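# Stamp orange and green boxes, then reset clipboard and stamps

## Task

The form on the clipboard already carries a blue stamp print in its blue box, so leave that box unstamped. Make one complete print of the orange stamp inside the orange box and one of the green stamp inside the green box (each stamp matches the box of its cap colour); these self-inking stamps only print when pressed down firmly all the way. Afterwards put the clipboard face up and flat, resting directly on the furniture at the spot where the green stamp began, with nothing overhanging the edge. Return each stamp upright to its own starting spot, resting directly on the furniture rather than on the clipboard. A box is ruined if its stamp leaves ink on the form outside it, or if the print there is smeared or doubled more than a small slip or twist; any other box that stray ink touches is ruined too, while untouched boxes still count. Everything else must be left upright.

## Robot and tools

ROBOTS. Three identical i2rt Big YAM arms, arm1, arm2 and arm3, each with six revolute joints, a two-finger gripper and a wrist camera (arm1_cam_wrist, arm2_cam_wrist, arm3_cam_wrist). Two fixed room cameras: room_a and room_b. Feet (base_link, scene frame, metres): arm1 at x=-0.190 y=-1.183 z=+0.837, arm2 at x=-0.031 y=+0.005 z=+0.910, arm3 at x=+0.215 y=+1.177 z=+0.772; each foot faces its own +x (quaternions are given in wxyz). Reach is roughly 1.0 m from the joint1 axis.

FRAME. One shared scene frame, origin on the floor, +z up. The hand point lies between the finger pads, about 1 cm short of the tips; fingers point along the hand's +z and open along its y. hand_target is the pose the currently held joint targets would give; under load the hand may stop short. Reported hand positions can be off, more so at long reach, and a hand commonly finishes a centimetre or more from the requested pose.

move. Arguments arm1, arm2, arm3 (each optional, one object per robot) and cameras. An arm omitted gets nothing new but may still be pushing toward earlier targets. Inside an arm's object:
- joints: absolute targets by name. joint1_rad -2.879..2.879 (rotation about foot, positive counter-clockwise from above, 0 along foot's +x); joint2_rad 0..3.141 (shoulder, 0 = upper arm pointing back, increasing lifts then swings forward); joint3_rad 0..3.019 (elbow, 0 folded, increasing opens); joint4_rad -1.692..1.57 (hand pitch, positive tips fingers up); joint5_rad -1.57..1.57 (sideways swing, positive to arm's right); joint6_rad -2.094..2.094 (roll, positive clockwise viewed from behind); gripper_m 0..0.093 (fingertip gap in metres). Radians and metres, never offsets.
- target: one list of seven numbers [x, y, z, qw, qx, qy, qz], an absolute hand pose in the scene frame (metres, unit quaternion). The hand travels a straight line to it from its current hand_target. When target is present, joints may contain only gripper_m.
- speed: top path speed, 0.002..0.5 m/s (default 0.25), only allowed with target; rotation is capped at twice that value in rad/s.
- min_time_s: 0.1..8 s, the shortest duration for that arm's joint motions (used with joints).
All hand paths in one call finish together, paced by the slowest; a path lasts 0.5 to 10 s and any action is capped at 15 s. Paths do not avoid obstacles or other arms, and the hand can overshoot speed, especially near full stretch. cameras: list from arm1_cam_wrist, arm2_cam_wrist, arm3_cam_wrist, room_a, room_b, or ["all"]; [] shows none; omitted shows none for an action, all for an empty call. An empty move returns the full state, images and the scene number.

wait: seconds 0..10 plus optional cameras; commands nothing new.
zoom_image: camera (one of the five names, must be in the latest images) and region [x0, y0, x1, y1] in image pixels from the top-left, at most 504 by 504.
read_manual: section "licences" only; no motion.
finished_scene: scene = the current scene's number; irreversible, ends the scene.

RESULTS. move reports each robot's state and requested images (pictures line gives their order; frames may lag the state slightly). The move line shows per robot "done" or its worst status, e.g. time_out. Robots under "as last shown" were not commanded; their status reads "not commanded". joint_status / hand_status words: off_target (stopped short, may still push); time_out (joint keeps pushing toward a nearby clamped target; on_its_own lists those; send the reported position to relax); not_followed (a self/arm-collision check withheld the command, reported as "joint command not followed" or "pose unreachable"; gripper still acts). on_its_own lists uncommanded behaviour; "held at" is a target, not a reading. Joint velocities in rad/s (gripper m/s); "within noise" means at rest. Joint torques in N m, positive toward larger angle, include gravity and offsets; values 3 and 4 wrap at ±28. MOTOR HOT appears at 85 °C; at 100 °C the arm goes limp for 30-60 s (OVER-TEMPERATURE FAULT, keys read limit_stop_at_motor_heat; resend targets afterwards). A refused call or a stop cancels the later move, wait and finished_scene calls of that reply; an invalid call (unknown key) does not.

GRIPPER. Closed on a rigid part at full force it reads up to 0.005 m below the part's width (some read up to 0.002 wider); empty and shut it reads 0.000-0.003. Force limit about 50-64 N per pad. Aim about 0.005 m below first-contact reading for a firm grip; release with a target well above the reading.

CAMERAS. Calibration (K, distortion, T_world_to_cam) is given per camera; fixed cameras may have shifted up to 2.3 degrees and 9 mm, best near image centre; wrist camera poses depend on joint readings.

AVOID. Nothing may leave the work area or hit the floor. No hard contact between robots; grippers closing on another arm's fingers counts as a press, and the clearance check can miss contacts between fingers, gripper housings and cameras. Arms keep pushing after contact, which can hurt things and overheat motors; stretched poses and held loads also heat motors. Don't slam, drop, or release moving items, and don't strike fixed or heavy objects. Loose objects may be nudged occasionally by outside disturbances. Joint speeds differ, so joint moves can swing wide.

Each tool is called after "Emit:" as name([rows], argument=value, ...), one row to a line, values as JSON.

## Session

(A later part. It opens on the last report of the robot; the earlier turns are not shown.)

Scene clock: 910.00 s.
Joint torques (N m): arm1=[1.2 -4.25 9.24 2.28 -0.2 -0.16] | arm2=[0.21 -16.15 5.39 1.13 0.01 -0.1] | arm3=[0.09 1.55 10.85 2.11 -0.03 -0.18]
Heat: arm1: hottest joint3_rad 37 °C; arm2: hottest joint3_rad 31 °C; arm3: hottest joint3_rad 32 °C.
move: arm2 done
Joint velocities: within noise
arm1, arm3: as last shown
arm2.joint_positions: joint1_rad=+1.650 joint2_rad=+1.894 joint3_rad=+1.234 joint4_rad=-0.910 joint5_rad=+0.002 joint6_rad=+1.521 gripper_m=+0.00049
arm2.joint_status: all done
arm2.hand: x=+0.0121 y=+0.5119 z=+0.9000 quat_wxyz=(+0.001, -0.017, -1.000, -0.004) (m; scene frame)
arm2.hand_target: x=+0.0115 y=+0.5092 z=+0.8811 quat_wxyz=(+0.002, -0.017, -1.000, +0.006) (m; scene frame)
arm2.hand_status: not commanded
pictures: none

Emit:
move(arm2={"joints": {"joint2_rad": 1.945, "joint3_rad": 1.222, "joint4_rad": -0.932}, "min_time_s": 1.0}, cameras=["arm2_cam_wrist"])

Emit:
zoom_image(camera="arm2_cam_wrist", region=[340, 50, 580, 350])

Scene clock: 923.63 s.
Joint torques (N m): arm1=[1.26 -4.25 9.24 2.28 -0.2 -0.16] | arm2=[0.03 -15.09 4.86 -0.38 0.05 -0.1] | arm3=[0.62 1.38 11.1 2.28 0.01 -0.12]
Heat: arm1: hottest joint3_rad 37 °C; arm2: hottest joint3_rad 30 °C; arm3: hottest joint3_rad 32 °C.
move: arm2 done
Joint velocities: within noise
arm1.joint_positions: joint1_rad=+1.653 joint2_rad=+1.142 joint3_rad=+0.922 joint4_rad=-0.711 joint5_rad=-0.009 joint6_rad=+0.010 gripper_m=+0.09397
arm1.joint_status: not commanded
arm1.hand: x=-0.2245 y=-1.6277 z=+1.0602 quat_wxyz=(+0.216, +0.700, +0.640, -0.232) (m; scene frame)
arm1.hand_target: x=-0.2241 y=-1.6320 z=+1.0600 quat_wxyz=(+0.219, +0.694, +0.644, -0.236) (m; scene frame)
arm1.hand_status: not commanded
arm2.joint_positions: joint1_rad=+1.650 joint2_rad=+1.897 joint3_rad=+1.234 joint4_rad=-0.916 joint5_rad=+0.001 joint6_rad=+1.521 gripper_m=+0.00049
arm2.joint_status: all done
arm2.hand: x=+0.0119 y=+0.5102 z=+0.8989 quat_wxyz=(+0.001, -0.017, -1.000, +0.000) (m; scene frame)
arm2.hand_target: x=+0.0100 y=+0.4927 z=+0.8724 quat_wxyz=(+0.005, -0.017, -0.999, +0.038) (m; scene frame)
arm2.hand_status: not commanded
arm3: as last shown
pictures: arm2_cam_wrist
camera_calibration:
arm2_cam_wrist: T_world_to_cam=[[-0.0374949, -0.999084, -0.0206075, 0.531089], [-0.79237, 0.0171591, 0.609799, -0.547586], [-0.608887, 0.0391931, -0.792288, 0.830268], [0, 0, 0, 1]] pos_world=[0.0915623, 0.507457, 1.00267]

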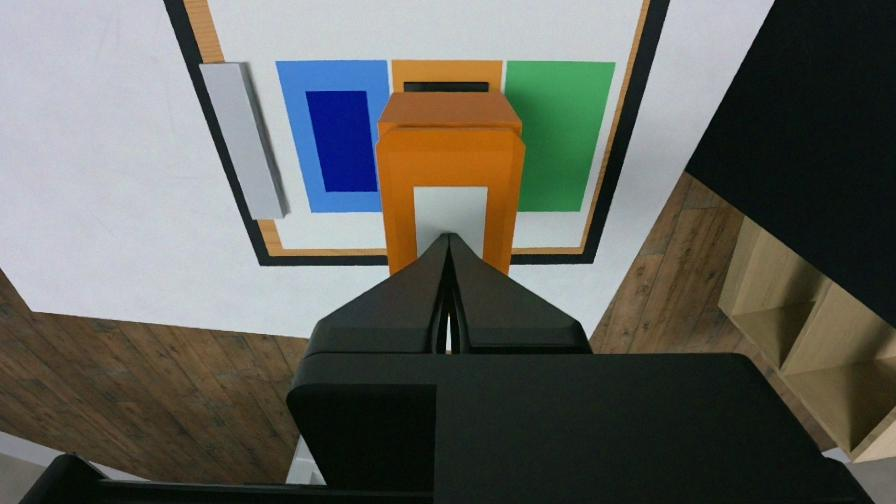

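Scaled by 1.680 from the camera's 896x504 image, which has a finer 1280x720 frame.

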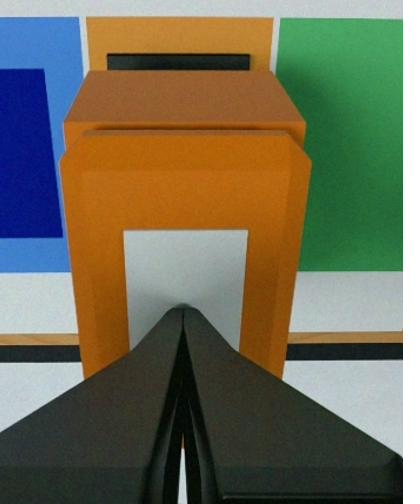

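Emit:
move(arm2={"joints": {"joint2_rad": 2.003, "joint3_rad": 1.181, "joint4_rad": -0.930}, "min_time_s": 1.5})

Scene clock: 942.53 s.
Joint torques (N m): arm1=[1.2 -4.25 9.24 2.29 -0.2 -0.16] | arm2=[0.32 -12.28 2.67 -0.4 0.03 -0.09] | arm3=[0.38 1.61 11.04 2.14 0 -0.14]
Heat: arm1: hottest joint3_rad 37 °C; arm2: hottest joint3_rad 30 °C; arm3: hottest joint3_rad 32 °C.
move: arm2 done
Joint velocities: arm1=[0.015 -0.005 -0.046 -0.007 -0.066 -0.037 0] | arm2=[within noise] | arm3=[within noise]
arm1, arm3: as last shown
arm2.joint_positions: joint1_rad=+1.650 joint2_rad=+1.924 joint3_rad=+1.218 joint4_rad=-0.916 joint5_rad=+0.001 joint6_rad=+1.521 gripper_m=+0.00049
arm2.joint_status: all done
arm2.hand: x=+0.0108 y=+0.4979 z=+0.8808 quat_wxyz=(+0.003, -0.017, -1.000, +0.022) (m; scene frame)
arm2.hand_target: x=+0.0073 y=+0.4616 z=+0.8360 quat_wxyz=(+0.008, -0.016, -0.996, +0.086) (m; scene frame)
arm2.hand_status: not commanded
pictures: none

Emit:
move(cameras=["arm2_cam_wrist", "room_a", "room_b"])

Emit:
zoom_image(camera="arm2_cam_wrist", region=[340, 50, 580, 350])

Emit:
zoom_image(camera="room_b", region=[540, 170, 620, 240])

Emit:
zoom_image(camera="room_a", region=[390, 220, 490, 300])

Scene clock: 950.10 s.
Joint torques (N m): arm1=[1.2 -4.25 9.24 2.29 -0.2 -0.16] | arm2=[-0.15 -12.4 2.71 -0.39 0.02 -0.1] | arm3=[0.67 2.14 10.89 2.32 0.01 -0.15]
Heat: arm1: hottest joint3_rad 37 °C; arm2: hottest joint3_rad 30 °C; arm3: hottest joint3_rad 32 °C.
Joint velocities: within noise
arm1.joint_positions: joint1_rad=+1.653 joint2_rad=+1.142 joint3_rad=+0.922 joint4_rad=-0.711 joint5_rad=-0.009 joint6_rad=+0.010 gripper_m=+0.09397
arm1.joint_status: not commanded
arm1.hand: x=-0.2245 y=-1.6277 z=+1.0602 quat_wxyz=(+0.216, +0.700, +0.640, -0.232) (m; scene frame)
arm1.hand_target: x=-0.2241 y=-1.6320 z=+1.0600 quat_wxyz=(+0.219, +0.694, +0.644, -0.236) (m; scene frame)
arm1.hand_status: not commanded
arm2.joint_positions: joint1_rad=+1.650 joint2_rad=+1.924 joint3_rad=+1.218 joint4_rad=-0.916 joint5_rad=+0.001 joint6_rad=+1.521 gripper_m=+0.00049
arm2.joint_status: all done
arm2.hand: x=+0.0108 y=+0.4979 z=+0.8808 quat_wxyz=(+0.003, -0.017, -1.000, +0.022) (m; scene frame)
arm2.hand_target: x=+0.0073 y=+0.4616 z=+0.8360 quat_wxyz=(+0.008, -0.016, -0.996, +0.086) (m; scene frame)
arm2.hand_status: not commanded
arm3.joint_positions: joint1_rad=+0.157 joint2_rad=+0.638 joint3_rad=+1.390 joint4_rad=-1.193 joint5_rad=-0.007 joint6_rad=+0.122 gripper_m=+0.09396
arm3.joint_status: not commanded
arm3.hand: x=+0.4776 y=+1.1686 z=+1.3377 quat_wxyz=(-0.534, -0.061, -0.843, -0.032) (m; scene frame)
arm3.hand_target: x=+0.4747 y=+1.1686 z=+1.3512 quat_wxyz=(-0.547, -0.060, -0.835, -0.033) (m; scene frame)
arm3.hand_status: not commanded
pictures: arm2_cam_wrist, room_a, room_b
camera_calibration:
arm2_cam_wrist: T_world_to_cam=[[-0.0373038, -0.999025, 0.023609, 0.479429], [-0.790181, 0.0439517, 0.611295, -0.551826], [-0.611737, 0.00414831, -0.79105, 0.832117], [0, 0, 0, 1]] pos_world=[0.090879, 0.499764, 0.984256]

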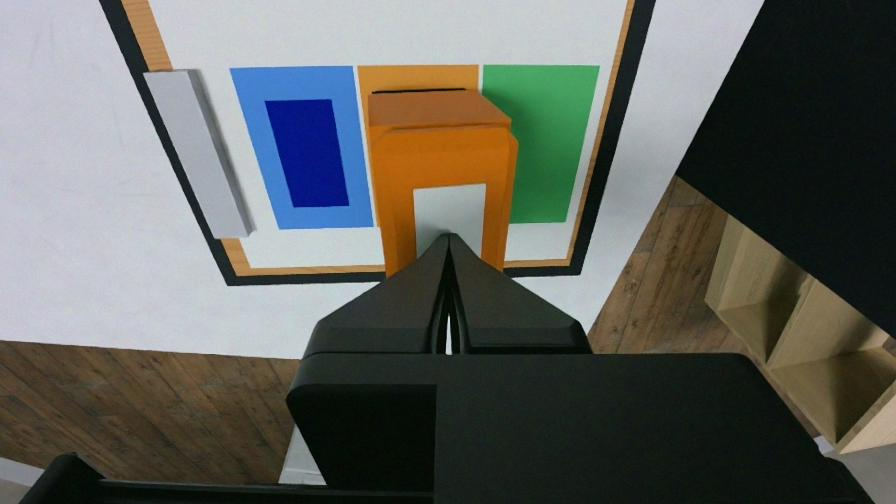

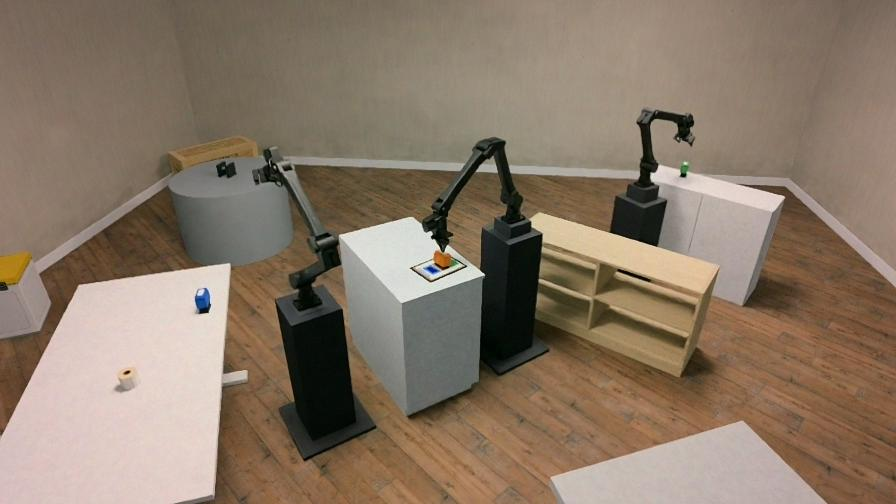

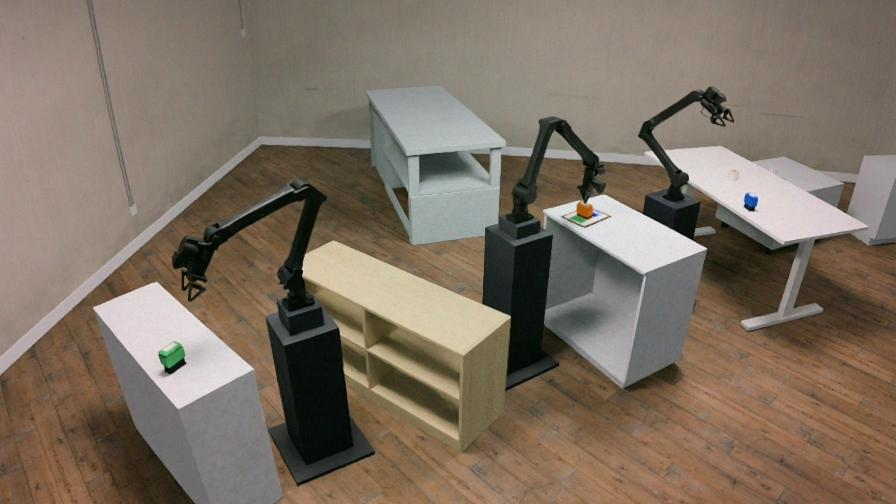

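Scaled by 1.680 from the camera's 896x504 image, which has a finer 1280x720 frame.

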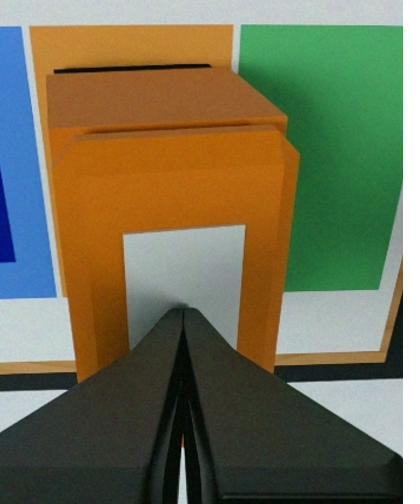

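Scaled by 6.300 from the camera's 896x504 image, which has a finer 1280x720 frame.

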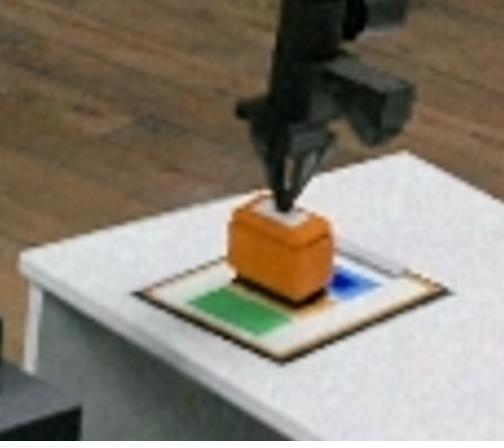

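Scaled by 5.040 from the camera's 896x504 image, which has a finer 1280x720 frame.

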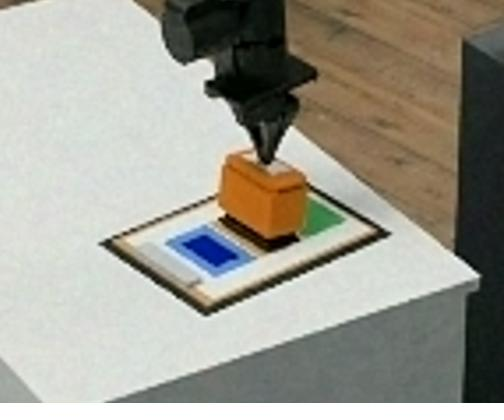

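Emit:
move(arm2={"joints": {"joint4_rad": -0.862}, "min_time_s": 1.5}, cameras=["arm2_cam_wrist", "room_a", "room_b"])

Emit:
zoom_image(camera="arm2_cam_wrist", region=[340, 50, 580, 350])

Emit:
zoom_image(camera="room_a", region=[410, 230, 470, 290])

Emit:
zoom_image(camera="room_b", region=[560, 190, 610, 230])

Scene clock: 984.83 s.
Joint torques (N m): arm1=[1.2 -4.19 9.25 2.28 -0.2 -0.16] | arm2=[0.32 -12.75 2.96 0.47 0.04 -0.1] | arm3=[0.85 1.73 11.14 2.25 0 -0.17]
Heat: arm1: hottest joint3_rad 37 °C; arm2: hottest joint3_rad 29 °C; arm3: hottest joint3_rad 32 °C.
move: arm2 done
Joint velocities: within noise
arm1, arm3: as last shown
arm2.joint_positions: joint1_rad=+1.650 joint2_rad=+1.926 joint3_rad=+1.215 joint4_rad=-0.867 joint5_rad=+0.001 joint6_rad=+1.521 gripper_m=+0.00049
arm2.joint_status: all done
arm2.hand: x=+0.0117 y=+0.5084 z=+0.8790 quat_wxyz=(+0.001, -0.017, -1.000, +0.000) (m; scene frame)
arm2.hand_target: x=+0.0087 y=+0.4781 z=+0.8337 quat_wxyz=(+0.006, -0.017, -0.998, +0.053) (m; scene frame)
arm2.hand_status: not commanded
pictures: arm2_cam_wrist, room_a, room_b
camera_calibration:
arm2_cam_wrist: T_world_to_cam=[[-0.0374949, -0.999084, -0.0206075, 0.528871], [-0.79237, 0.0171591, 0.609799, -0.535518], [-0.608887, 0.0391931, -0.792288, 0.814372], [0, 0, 0, 1]] pos_world=[0.0913623, 0.505657, 0.982674]

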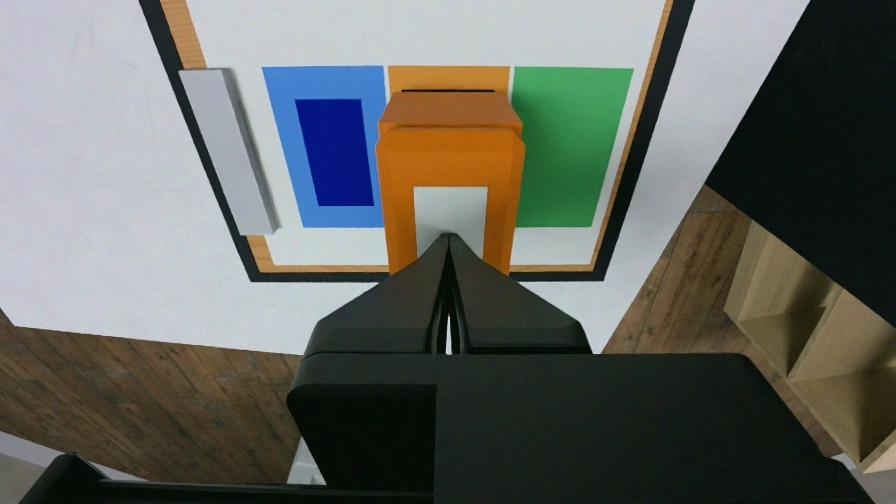

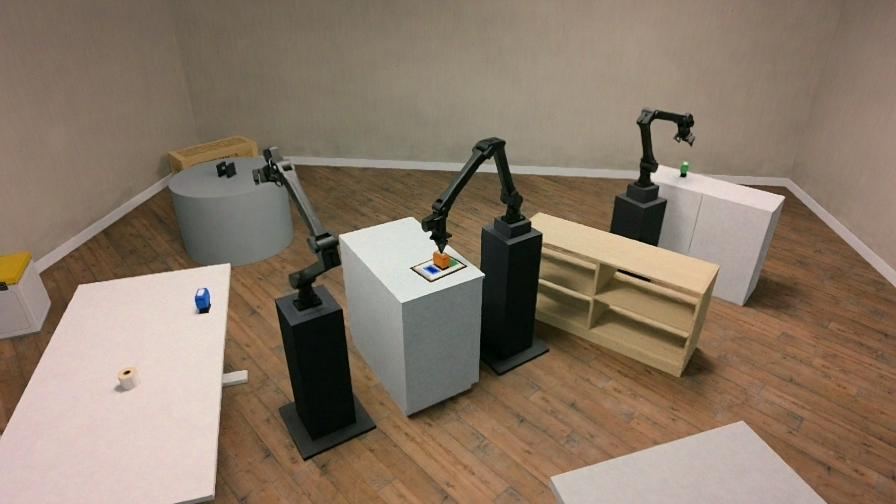

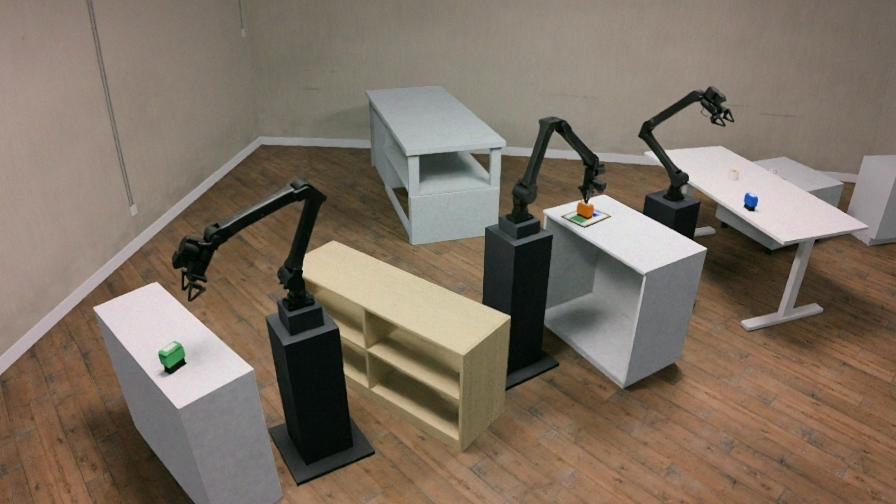

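Scaled by 1.680 from the camera's 896x504 image, which has a finer 1280x720 frame.

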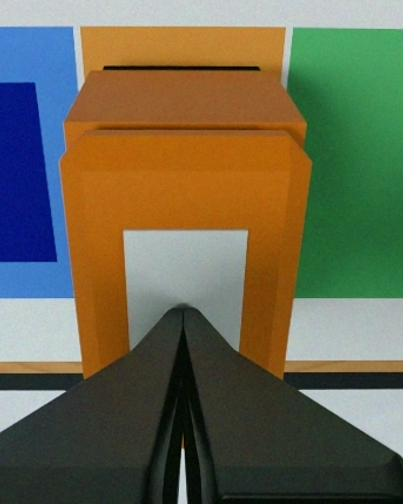

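Scaled by 8.400 from the camera's 896x504 image, which has a finer 1280x720 frame.

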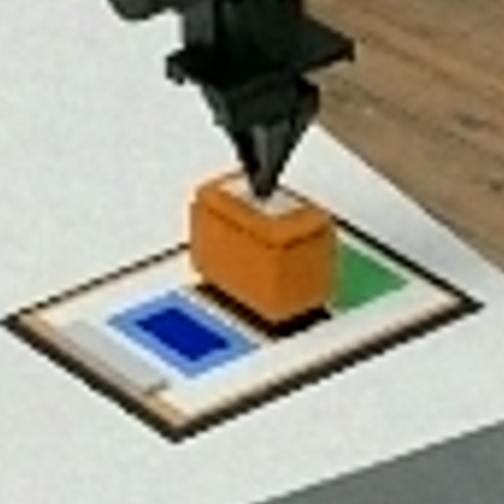

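Scaled by 10.080 from the camera's 896x504 image, which has a finer 1280x720 frame.

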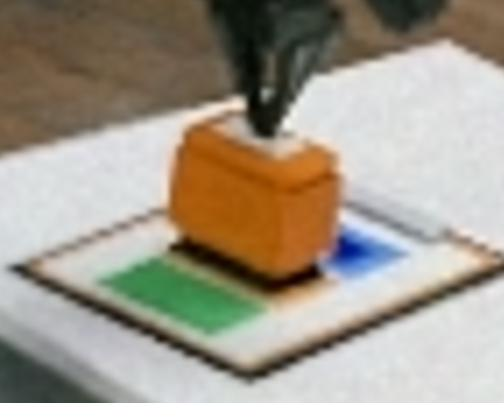

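Emit:
move(arm2={"joints": {"joint2_rad": 2.055, "joint3_rad": 1.146, "joint4_rad": -0.856}, "min_time_s": 1.5}, cameras=["arm2_cam_wrist"])

Emit:
zoom_image(camera="arm2_cam_wrist", region=[340, 50, 580, 350])

Scene clock: 999.47 s.
Joint torques (N m): arm1=[1.2 -4.25 9.24 2.28 -0.2 -0.16] | arm2=[0.21 -9.29 0.64 0.17 0.05 -0.09] | arm3=[0.26 1.9 11.08 2.25 -0.03 -0.14]
Heat: arm1: hottest joint3_rad 37 °C; arm2: hottest joint3_rad 29 °C; arm3: hottest joint3_rad 32 °C.
move: arm2 done
Joint velocities: within noise
arm1, arm3: as last shown
arm2.joint_positions: joint1_rad=+1.650 joint2_rad=+1.936 joint3_rad=+1.209 joint4_rad=-0.853 joint5_rad=+0.001 joint6_rad=+1.521 gripper_m=+0.00049
arm2.joint_status: all done
arm2.hand: x=+0.0116 y=+0.5074 z=+0.8724 quat_wxyz=(+0.001, -0.017, -1.000, +0.001) (m; scene frame)
arm2.hand_target: x=+0.0062 y=+0.4495 z=+0.8031 quat_wxyz=(+0.008, -0.016, -0.996, +0.093) (m; scene frame)
arm2.hand_status: not commanded
pictures: arm2_cam_wrist
camera_calibration:
arm2_cam_wrist: T_world_to_cam=[[-0.0374574, -0.999117, -0.0190232, 0.526308], [-0.792308, 0.0180924, 0.609853, -0.532146], [-0.60897, 0.0379158, -0.792286, 0.809846], [0, 0, 0, 1]] pos_world=[0.0912628, 0.504765, 0.976173]

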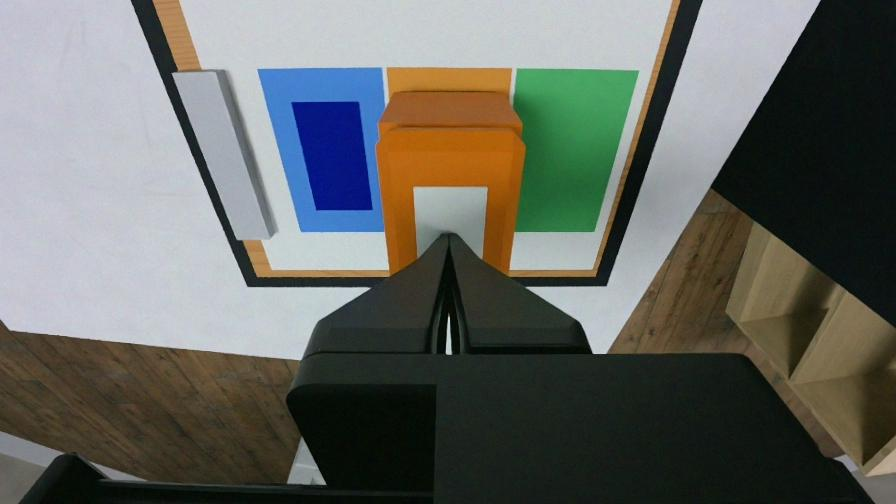

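Scaled by 1.680 from the camera's 896x504 image, which has a finer 1280x720 frame.

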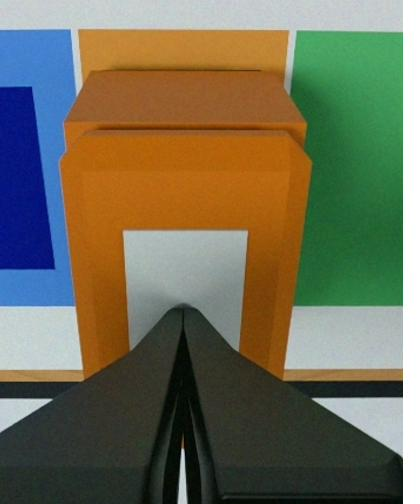

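Emit:
move(arm2={"joints": {"joint2_rad": 2.115, "joint3_rad": 1.104, "joint4_rad": -0.850}, "min_time_s": 1.5})

Scene clock: 1007.27 s.
Joint torques (N m): arm1=[1.2 -4.25 9.24 2.29 -0.2 -0.16] | arm2=[0.09 -4.07 -1.99 0.17 0.05 -0.1] | arm3=[0.26 1.38 11 2.15 -0.02 -0.15]
Heat: arm1: hottest joint3_rad 37 °C; arm2: hottest joint3_rad 29 °C; arm3: hottest joint3_rad 32 °C.
move: arm2 time_out
Joint velocities: within noise
arm1, arm3: as last shown
arm2.joint_positions: joint1_rad=+1.650 joint2_rad=+1.936 joint3_rad=+1.201 joint4_rad=-0.847 joint5_rad=+0.001 joint6_rad=+1.521 gripper_m=+0.00049
arm2.joint_status: joint2_rad time_out (moved +0.000 of +0.179); joint3_rad time_out (moved -0.008 of -0.105); the others done
arm2.on_its_own: joint2_rad reads +1.936 and still pushes toward +2.115 since a time_out; joint3_rad reads +1.201 and still pushes toward +1.104 since a time_out
arm2.hand: x=+0.0113 y=+0.5045 z=+0.8700 quat_wxyz=(+0.001, -0.017, -1.000, +0.002) (m; scene frame)
arm2.hand_target: x=+0.0030 y=+0.4126 z=+0.7715 quat_wxyz=(+0.011, -0.016, -0.990, +0.140) (m; scene frame)
arm2.hand_status: not commanded
pictures: none

Emit:
move(arm2={"joints": {"joint4_rad": -0.834}, "min_time_s": 1.0}, cameras=["arm2_cam_wrist", "room_a", "room_b"])

Emit:
zoom_image(camera="arm2_cam_wrist", region=[340, 50, 580, 350])

Emit:
zoom_image(camera="room_a", region=[410, 230, 470, 290])

Emit:
zoom_image(camera="room_b", region=[560, 190, 610, 230])

Scene clock: 1018.30 s.
Joint torques (N m): arm1=[1.14 -4.25 9.24 2.28 -0.2 -0.16] | arm2=[0.09 -3.9 -1.51 0.46 0.05 -0.09] | arm3=[0.91 1.55 10.89 2.17 0.04 -0.13]
Heat: arm1: hottest joint3_rad 37 °C; arm2: hottest joint3_rad 29 °C; arm3: hottest joint3_rad 33 °C.
move: arm2 done
Joint velocities: within noise
arm1, arm3: as last shown
arm2.joint_positions: joint1_rad=+1.650 joint2_rad=+1.936 joint3_rad=+1.195 joint4_rad=-0.838 joint5_rad=+0.001 joint6_rad=+1.521 gripper_m=+0.00049
arm2.joint_status: all done
arm2.on_its_own: joint2_rad reads +1.936 and still pushes toward +2.115 since a time_out; joint3_rad reads +1.195 and still pushes toward +1.104 since a time_out
arm2.hand: x=+0.0113 y=+0.5040 z=+0.8684 quat_wxyz=(+0.001, -0.017, -1.000, +0.000) (m; scene frame)
arm2.hand_target: x=+0.0033 y=+0.4163 z=+0.7705 quat_wxyz=(+0.011, -0.016, -0.991, +0.133) (m; scene frame)
arm2.hand_status: not commanded
pictures: arm2_cam_wrist, room_a, room_b
camera_calibration:
arm2_cam_wrist: T_world_to_cam=[[-0.037467, -0.9991, -0.0198857, 0.523548], [-0.792364, 0.0175772, 0.609795, -0.529501], [-0.608896, 0.0386039, -0.79231, 0.80622], [0, 0, 0, 1]] pos_world=[0.0909623, 0.501261, 0.972074]

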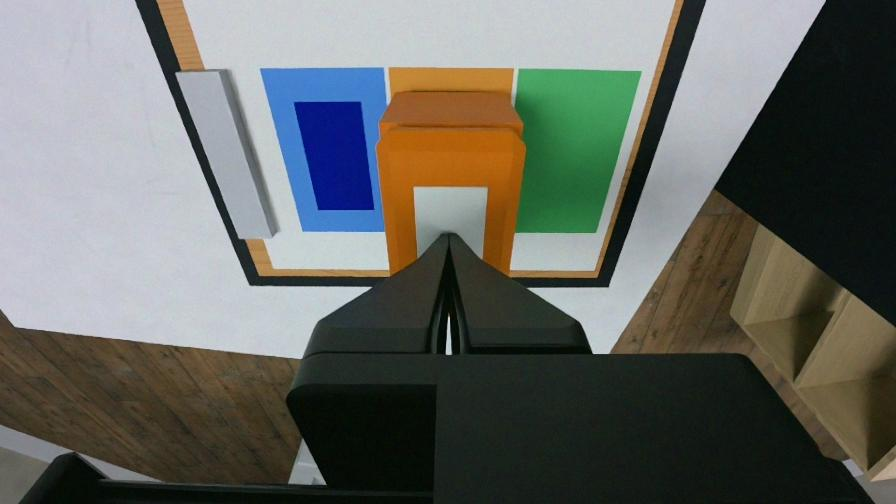

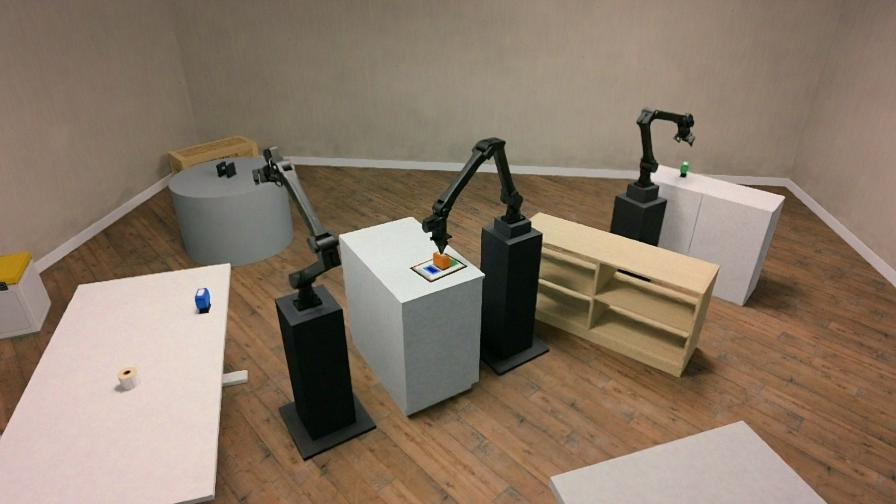

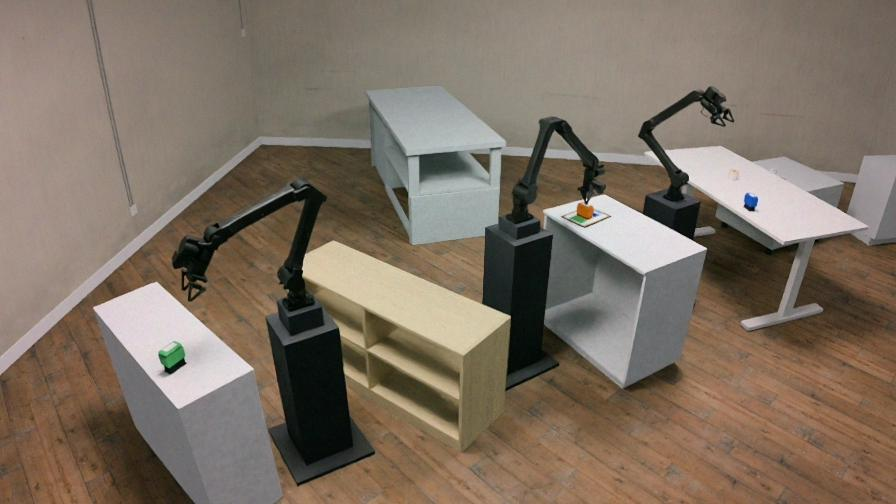

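Scaled by 1.680 from the camera's 896x504 image, which has a finer 1280x720 frame.

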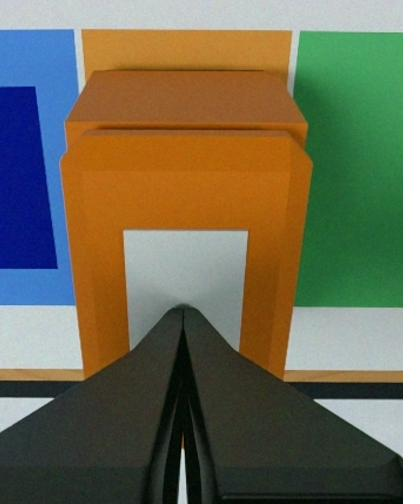

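Scaled by 8.400 from the camera's 896x504 image, which has a finer 1280x720 frame.

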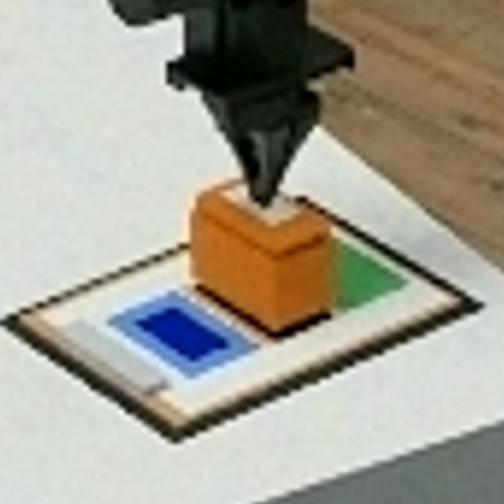

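Scaled by 10.080 from the camera's 896x504 image, which has a finer 1280x720 frame.

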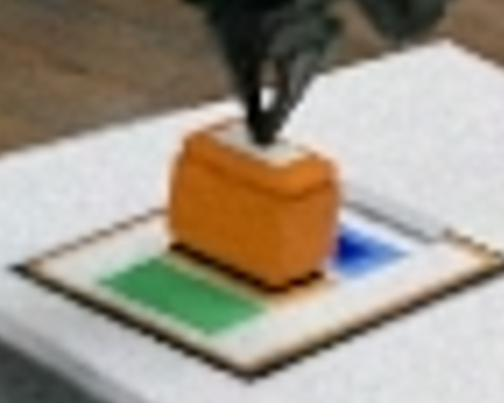

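Emit:
move(arm2={"joints": {"joint2_rad": 2.215, "joint3_rad": 1.045, "joint4_rad": -0.830}, "min_time_s": 1.5}, cameras=["arm2_cam_wrist"])

Emit:
zoom_image(camera="arm2_cam_wrist", region=[340, 50, 580, 350])

Scene clock: 1035.70 s.
Joint torques (N m): arm1=[1.2 -4.25 9.24 2.28 -0.19 -0.16] | arm2=[0.32 4.54 -3.21 0.42 0.06 -0.1] | arm3=[0.85 2.14 11.12 2.29 -0.01 -0.18]
Heat: arm1: hottest joint3_rad 37 °C; arm2: hottest joint3_rad 29 °C; arm3: hottest joint3_rad 33 °C.
move: arm2 time_out
Joint velocities: within noise
arm1, arm3: as last shown
arm2.joint_positions: joint1_rad=+1.650 joint2_rad=+1.937 joint3_rad=+1.190 joint4_rad=-0.833 joint5_rad=+0.001 joint6_rad=+1.521 gripper_m=+0.00049
arm2.joint_status: joint2_rad time_out (moved +0.001 of +0.279); joint3_rad time_out (moved -0.005 of -0.150); the others done
arm2.on_its_own: joint2_rad reads +1.937 and still pushes toward +2.215 since a time_out; joint3_rad reads +1.190 and still pushes toward +1.077 since a time_out
arm2.hand: x=+0.0112 y=+0.5024 z=+0.8663 quat_wxyz=(+0.001, -0.017, -1.000, +0.001) (m; scene frame)
arm2.hand_target: x=-0.0005 y=+0.3731 z=+0.7304 quat_wxyz=(+0.015, -0.016, -0.981, +0.193) (m; scene frame)
arm2.hand_status: not commanded
pictures: arm2_cam_wrist
camera_calibration:
arm2_cam_wrist: T_world_to_cam=[[-0.0374421, -0.999125, -0.0186633, 0.520932], [-0.792305, 0.0182998, 0.60985, -0.528835], [-0.608975, 0.0376211, -0.792297, 0.805053], [0, 0, 0, 1]] pos_world=[0.0907628, 0.499867, 0.970073]

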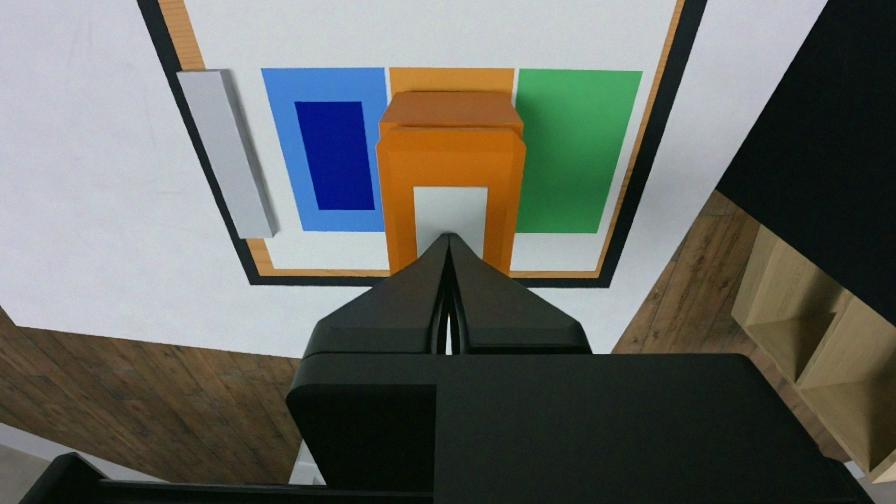

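Scaled by 1.680 from the camera's 896x504 image, which has a finer 1280x720 frame.

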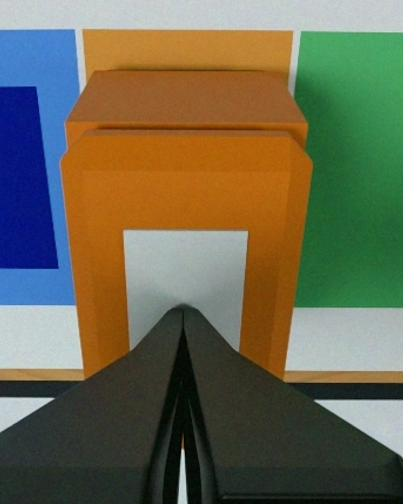

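Emit:
move(arm2={"joints": {"joint2_rad": 2.07, "joint3_rad": 1.125, "joint4_rad": -0.838}, "min_time_s": 1.5})

Emit:
move(arm2={"joints": {"joint2_rad": 1.985, "joint3_rad": 1.182, "joint4_rad": -0.850}, "min_time_s": 1.5})

Emit:
move(arm2={"joints": {"joint2_rad": 1.92, "joint3_rad": 1.238, "joint4_rad": -0.93}, "min_time_s": 1.5}, cameras=["arm2_cam_wrist"])

Scene clock: 1050.20 s.
Joint torques (N m): arm1=[1.2 -4.25 9.25 2.28 -0.19 -0.16] | arm2=[0.44 -7.18 0.34 0.08 0.04 -0.1] | arm3=[0.21 1.49 10.93 2.33 -0.02 -0.1]
Heat: arm1: hottest joint3_rad 37 °C; arm2: hottest joint3_rad 29 °C; arm3: hottest joint3_rad 33 °C.
move: arm2 time_out
Joint velocities: within noise
arm1, arm3: as last shown
arm2.joint_positions: joint1_rad=+1.650 joint2_rad=+1.929 joint3_rad=+1.191 joint4_rad=-0.832 joint5_rad=+0.001 joint6_rad=+1.521 gripper_m=+0.00049
arm2.joint_status: joint2_rad time_out (moved -0.008 of +0.133); the others done
arm2.on_its_own: joint2_rad reads +1.929 and still pushes toward +2.070 since a time_out
arm2.hand: x=+0.0114 y=+0.5047 z=+0.8706 quat_wxyz=(+0.001, -0.017, -1.000, -0.004) (m; scene frame)
arm2.hand_target: x=+0.0052 y=+0.4387 z=+0.7922 quat_wxyz=(+0.009, -0.016, -0.995, +0.102) (m; scene frame)
arm2.hand_status: not commanded
pictures: none

not run: a stop came earlier in this reply.

not run: a stop came earlier in this reply.

Emit:
move(arm2={"joints": {"joint2_rad": 1.985, "joint3_rad": 1.182, "joint4_rad": -0.850}, "min_time_s": 1.5})

Emit:
move(arm2={"joints": {"joint2_rad": 1.92, "joint3_rad": 1.238, "joint4_rad": -0.93}, "min_time_s": 1.5}, cameras=["arm2_cam_wrist"])

Scene clock: 1056.53 s.
Joint torques (N m): arm1=[1.2 -4.25 9.25 2.28 -0.19 -0.16] | arm2=[0.21 -14.15 4.3 -0.43 0.05 -0.09] | arm3=[0.91 1.79 11.15 2.14 -0.02 -0.15]
Heat: arm1: hottest joint3_rad 37 °C; arm2: hottest joint3_rad 29 °C; arm3: hottest joint3_rad 33 °C.
move: arm2 done
Joint velocities: within noise
arm1, arm3: as last shown
arm2.joint_positions: joint1_rad=+1.650 joint2_rad=+1.926 joint3_rad=+1.198 joint4_rad=-0.832 joint5_rad=+0.001 joint6_rad=+1.521 gripper_m=+0.00049
arm2.joint_status: all done
arm2.hand: x=+0.0117 y=+0.5084 z=+0.8739 quat_wxyz=(+0.001, -0.017, -1.000, -0.009) (m; scene frame)
arm2.hand_target: x=+0.0093 y=+0.4855 z=+0.8420 quat_wxyz=(+0.005, -0.017, -0.999, +0.037) (m; scene frame)
arm2.hand_status: not commanded
pictures: none

Scene clock: 1058.40 s.
Joint torques (N m): arm1=[1.2 -4.25 9.24 2.28 -0.2 -0.16] | arm2=[0.09 -17.32 6.53 -0.55 0.04 -0.09] | arm3=[0.44 1.73 11.02 2.3 -0.01 -0.14]
Heat: arm1: hottest joint3_rad 37 °C; arm2: hottest joint3_rad 29 °C; arm3: hottest joint3_rad 33 °C.
move: arm2 done
Joint velocities: within noise
arm1.joint_positions: joint1_rad=+1.653 joint2_rad=+1.142 joint3_rad=+0.922 joint4_rad=-0.711 joint5_rad=-0.009 joint6_rad=+0.010 gripper_m=+0.09397
arm1.joint_status: not commanded
arm1.hand: x=-0.2245 y=-1.6277 z=+1.0602 quat_wxyz=(+0.216, +0.700, +0.640, -0.232) (m; scene frame)
arm1.hand_target: x=-0.2241 y=-1.6320 z=+1.0600 quat_wxyz=(+0.219, +0.694, +0.644, -0.236) (m; scene frame)
arm1.hand_status: not commanded
arm2.joint_positions: joint1_rad=+1.650 joint2_rad=+1.896 joint3_rad=+1.228 joint4_rad=-0.910 joint5_rad=+0.001 joint6_rad=+1.521 gripper_m=+0.00049
arm2.joint_status: all done
arm2.hand: x=+0.0117 y=+0.5085 z=+0.8973 quat_wxyz=(+0.001, -0.017, -1.000, +0.000) (m; scene frame)
arm2.hand_target: x=+0.0111 y=+0.5049 z=+0.8887 quat_wxyz=(+0.003, -0.017, -1.000, +0.017) (m; scene frame)
arm2.hand_status: not commanded
arm3.joint_positions: joint1_rad=+0.157 joint2_rad=+0.638 joint3_rad=+1.390 joint4_rad=-1.193 joint5_rad=-0.007 joint6_rad=+0.122 gripper_m=+0.09396
arm3.joint_status: not commanded
arm3.hand: x=+0.4776 y=+1.1686 z=+1.3377 quat_wxyz=(-0.534, -0.061, -0.843, -0.032) (m; scene frame)
arm3.hand_target: x=+0.4747 y=+1.1686 z=+1.3512 quat_wxyz=(-0.547, -0.060, -0.835, -0.033) (m; scene frame)
arm3.hand_status: not commanded
pictures: arm2_cam_wrist
camera_calibration:
arm2_cam_wrist: T_world_to_cam=[[-0.0374891, -0.999092, -0.020232, 0.528977], [-0.792147, 0.0173694, 0.610083, -0.547087], [-0.609177, 0.0388982, -0.79208, 0.828834], [0, 0, 0, 1]] pos_world=[0.091364, 0.505759, 1.00097]

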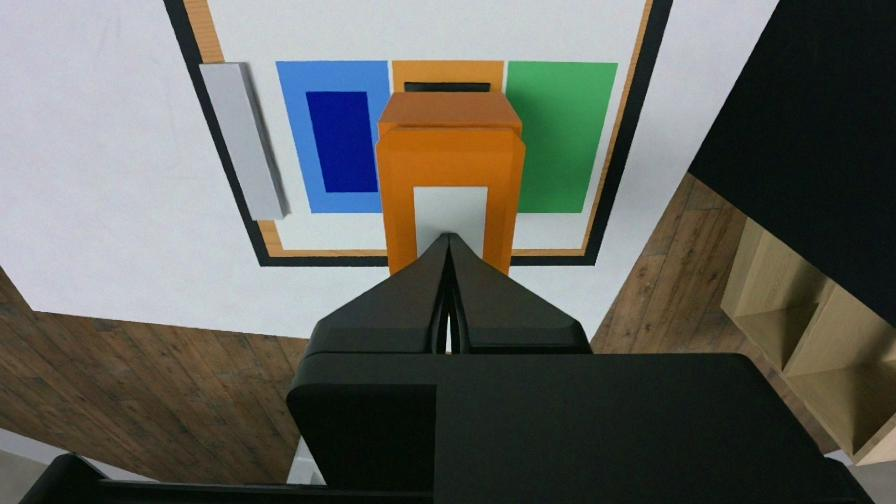

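Emit:
move(arm2={"target": [0.0117, 0.515, 0.965, 0.0, -0.017, -1.0, -0.010], "speed": 0.1})

Emit:
move(arm2={"joints": {"gripper_m": 0.093}}, cameras=["arm2_cam_wrist"])

Scene clock: 1066.50 s.
Joint torques (N m): arm1=[1.2 -4.19 9.24 2.29 -0.2 -0.16] | arm2=[0.38 -18.43 9.13 -0.21 0.15 -0.07] | arm3=[0.62 1.85 11.14 2.37 0.02 -0.18]
Heat: arm1: hottest joint3_rad 37 °C; arm2: hottest joint3_rad 29 °C; arm3: hottest joint3_rad 33 °C.
move: arm2 off_target
Joint velocities: within noise
arm1, arm3: as last shown
arm2.joint_positions: joint1_rad=+1.650 joint2_rad=+1.802 joint3_rad=+1.259 joint4_rad=-1.040 joint5_rad=+0.001 joint6_rad=+1.521 gripper_m=+0.00049
arm2.joint_status: not commanded
arm2.hand: x=+0.0113 y=+0.5016 z=+0.9525 quat_wxyz=(+0.002, -0.017, -1.000, +0.002) (m; scene frame)
arm2.hand_target: x=+0.0116 y=+0.5145 z=+0.9651 quat_wxyz=(+0.000, -0.017, -1.000, -0.010) (m; scene frame)
arm2.hand_status: off_target (0.018 m and 1.4 deg from the pose sent, 0.068 m and 1.1 deg at the start)
pictures: none

Scene clock: 1067.33 s.
Joint torques (N m): arm1=[1.2 -4.25 9.25 2.29 -0.19 -0.16] | arm2=[0.32 -18.67 9.07 -0.25 0.15 -0.06] | arm3=[0.32 1.26 10.97 2.26 -0.04 -0.1]
Heat: arm1: hottest joint3_rad 37 °C; arm2: hottest joint3_rad 29 °C; arm3: hottest joint3_rad 33 °C.
move: arm2 done
Joint velocities: within noise
arm1, arm3: as last shown
arm2.joint_positions: joint1_rad=+1.650 joint2_rad=+1.802 joint3_rad=+1.259 joint4_rad=-1.040 joint5_rad=+0.001 joint6_rad=+1.521 gripper_m=+0.09282
arm2.joint_status: all done
arm2.hand: x=+0.0113 y=+0.5016 z=+0.9525 quat_wxyz=(+0.002, -0.017, -1.000, +0.002) (m; scene frame)
arm2.hand_target: x=+0.0116 y=+0.5145 z=+0.9651 quat_wxyz=(+0.000, -0.017, -1.000, -0.010) (m; scene frame)
arm2.hand_status: not commanded
pictures: arm2_cam_wrist
camera_calibration:
arm2_cam_wrist: T_world_to_cam=[[-0.037491, -0.999175, -0.015642, 0.518903], [-0.791926, 0.0201606, 0.610285, -0.582515], [-0.609465, 0.0352674, -0.792028, 0.874407], [0, 0, 0, 1]] pos_world=[0.0910657, 0.499381, 1.05617]

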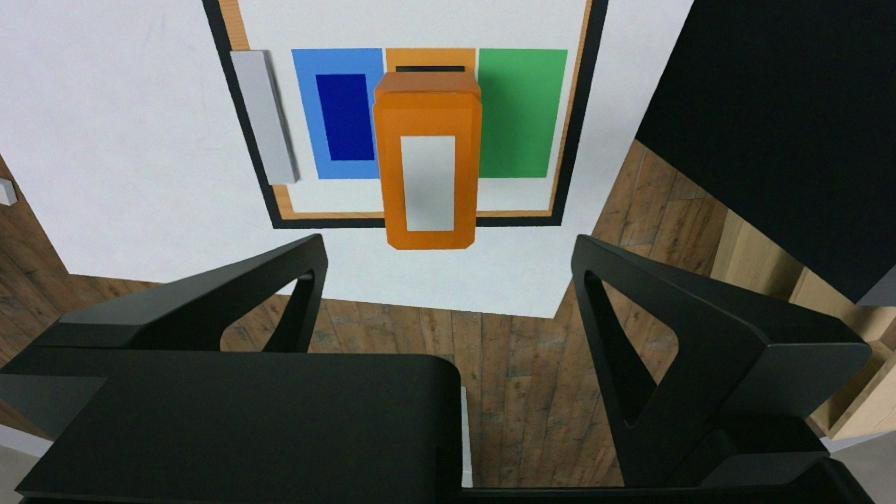

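Emit:
move(arm2={"joints": {"joint2_rad": 1.979, "joint3_rad": 1.215, "joint4_rad": -0.812}, "min_time_s": 2.0}, cameras=["arm2_cam_wrist"])

Scene clock: 1081.80 s.
Joint torques (N m): arm1=[1.14 -4.25 9.22 2.28 -0.2 -0.16] | arm2=[0.26 -18.26 5.19 0.91 0.15 -0.07] | arm3=[0.44 1.44 10.93 2.3 0 -0.13]
Heat: arm1: hottest joint3_rad 37 °C; arm2: hottest joint3_rad 30 °C; arm3: hottest joint3_rad 33 °C.
move: arm2 done
Joint velocities: within noise
arm1, arm3: as last shown
arm2.joint_positions: joint1_rad=+1.650 joint2_rad=+1.962 joint3_rad=+1.218 joint4_rad=-0.825 joint5_rad=+0.001 joint6_rad=+1.521 gripper_m=+0.09291
arm2.joint_status: all done
arm2.hand: x=+0.0120 y=+0.5140 z=+0.8621 quat_wxyz=(+0.001, -0.017, -1.000, -0.004) (m; scene frame)
arm2.hand_target: x=+0.0111 y=+0.5130 z=+0.8532 quat_wxyz=(+0.001, -0.017, -1.000, -0.002) (m; scene frame)
arm2.hand_status: not commanded
pictures: arm2_cam_wrist
camera_calibration:
arm2_cam_wrist: T_world_to_cam=[[-0.0375423, -0.998874, -0.0289922, 0.541188], [-0.792602, 0.0120956, 0.609619, -0.522338], [-0.608582, 0.0458658, -0.792164, 0.797509], [0, 0, 0, 1]] pos_world=[0.0916605, 0.510318, 0.965875]

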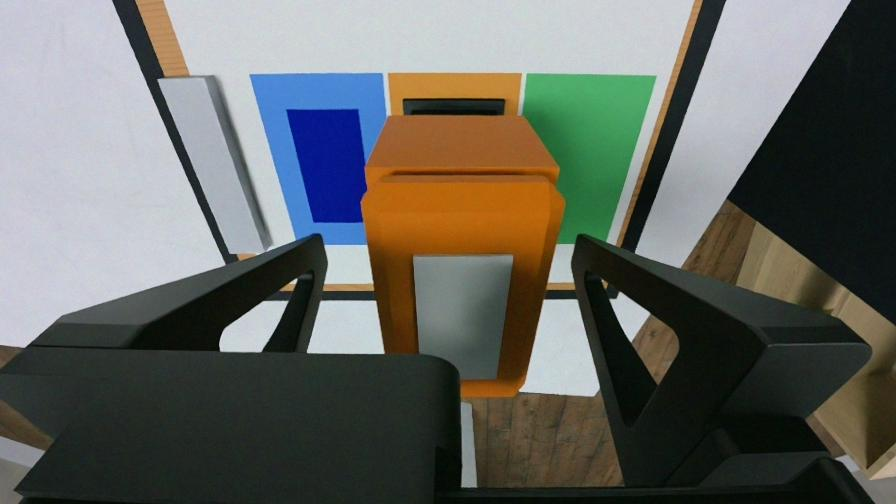

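Emit:
move(arm2={"joints": {"joint2_rad": 1.983, "joint3_rad": 1.207, "joint4_rad": -0.812}, "min_time_s": 1.0})

Emit:
move(arm2={"joints": {"gripper_m": 0.042}}, cameras=["arm2_cam_wrist"])

Scene clock: 1090.90 s.
Joint torques (N m): arm1=[1.2 -4.25 9.25 2.28 -0.19 -0.16] | arm2=[0.15 -17.79 4.98 0.85 0.15 -0.06] | arm3=[0.62 1.32 11.1 2.09 0 -0.15]
Heat: arm1: hottest joint3_rad 37 °C; arm2: hottest joint3_rad 30 °C; arm3: hottest joint3_rad 33 °C.
move: arm2 done
Joint velocities: within noise
arm1, arm3: as last shown
arm2.joint_positions: joint1_rad=+1.650 joint2_rad=+1.962 joint3_rad=+1.211 joint4_rad=-0.825 joint5_rad=+0.001 joint6_rad=+1.521 gripper_m=+0.09291
arm2.joint_status: all done
arm2.hand: x=+0.0117 y=+0.5105 z=+0.8602 quat_wxyz=(+0.001, -0.017, -1.000, -0.001) (m; scene frame)
arm2.hand_target: x=+0.0106 y=+0.5080 z=+0.8490 quat_wxyz=(+0.001, -0.017, -1.000, +0.005) (m; scene frame)
arm2.hand_status: not commanded
pictures: none

Scene clock: 1091.57 s.
Joint torques (N m): arm1=[1.2 -4.25 9.24 2.28 -0.2 -0.16] | arm2=[0.38 -17.67 4.97 0.75 0.16 -0.06] | arm3=[0.73 1.55 11.03 2.19 -0.01 -0.18]
Heat: arm1: hottest joint3_rad 37 °C; arm2: hottest joint3_rad 30 °C; arm3: hottest joint3_rad 33 °C.
move: arm2 off_target
Joint velocities: within noise
arm1, arm3: as last shown
arm2.joint_positions: joint1_rad=+1.650 joint2_rad=+1.962 joint3_rad=+1.211 joint4_rad=-0.825 joint5_rad=+0.001 joint6_rad=+1.521 gripper_m=+0.04876
arm2.joint_status: gripper_m off_target (ended at +0.04879, target +0.04200)
arm2.hand: x=+0.0118 y=+0.5107 z=+0.8602 quat_wxyz=(+0.001, -0.017, -1.000, -0.001) (m; scene frame)
arm2.hand_target: x=+0.0106 y=+0.5080 z=+0.8490 quat_wxyz=(+0.001, -0.017, -1.000, +0.005) (m; scene frame)
arm2.hand_status: not commanded
pictures: arm2_cam_wrist
camera_calibration:
arm2_cam_wrist: T_world_to_cam=[[-0.0374324, -0.999037, -0.0228772, 0.532729], [-0.792308, 0.0157198, 0.609919, -0.523479], [-0.608972, 0.0409565, -0.792134, 0.798359], [0, 0, 0, 1]] pos_world=[0.0913628, 0.507747, 0.963873]

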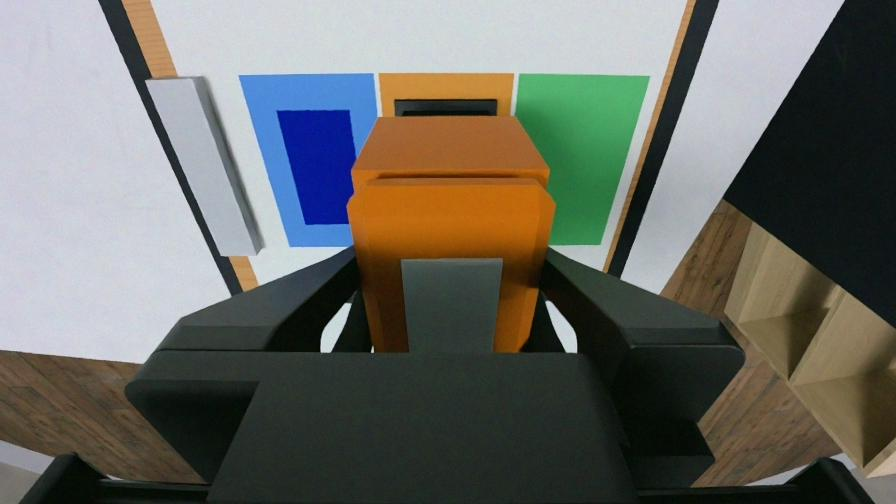

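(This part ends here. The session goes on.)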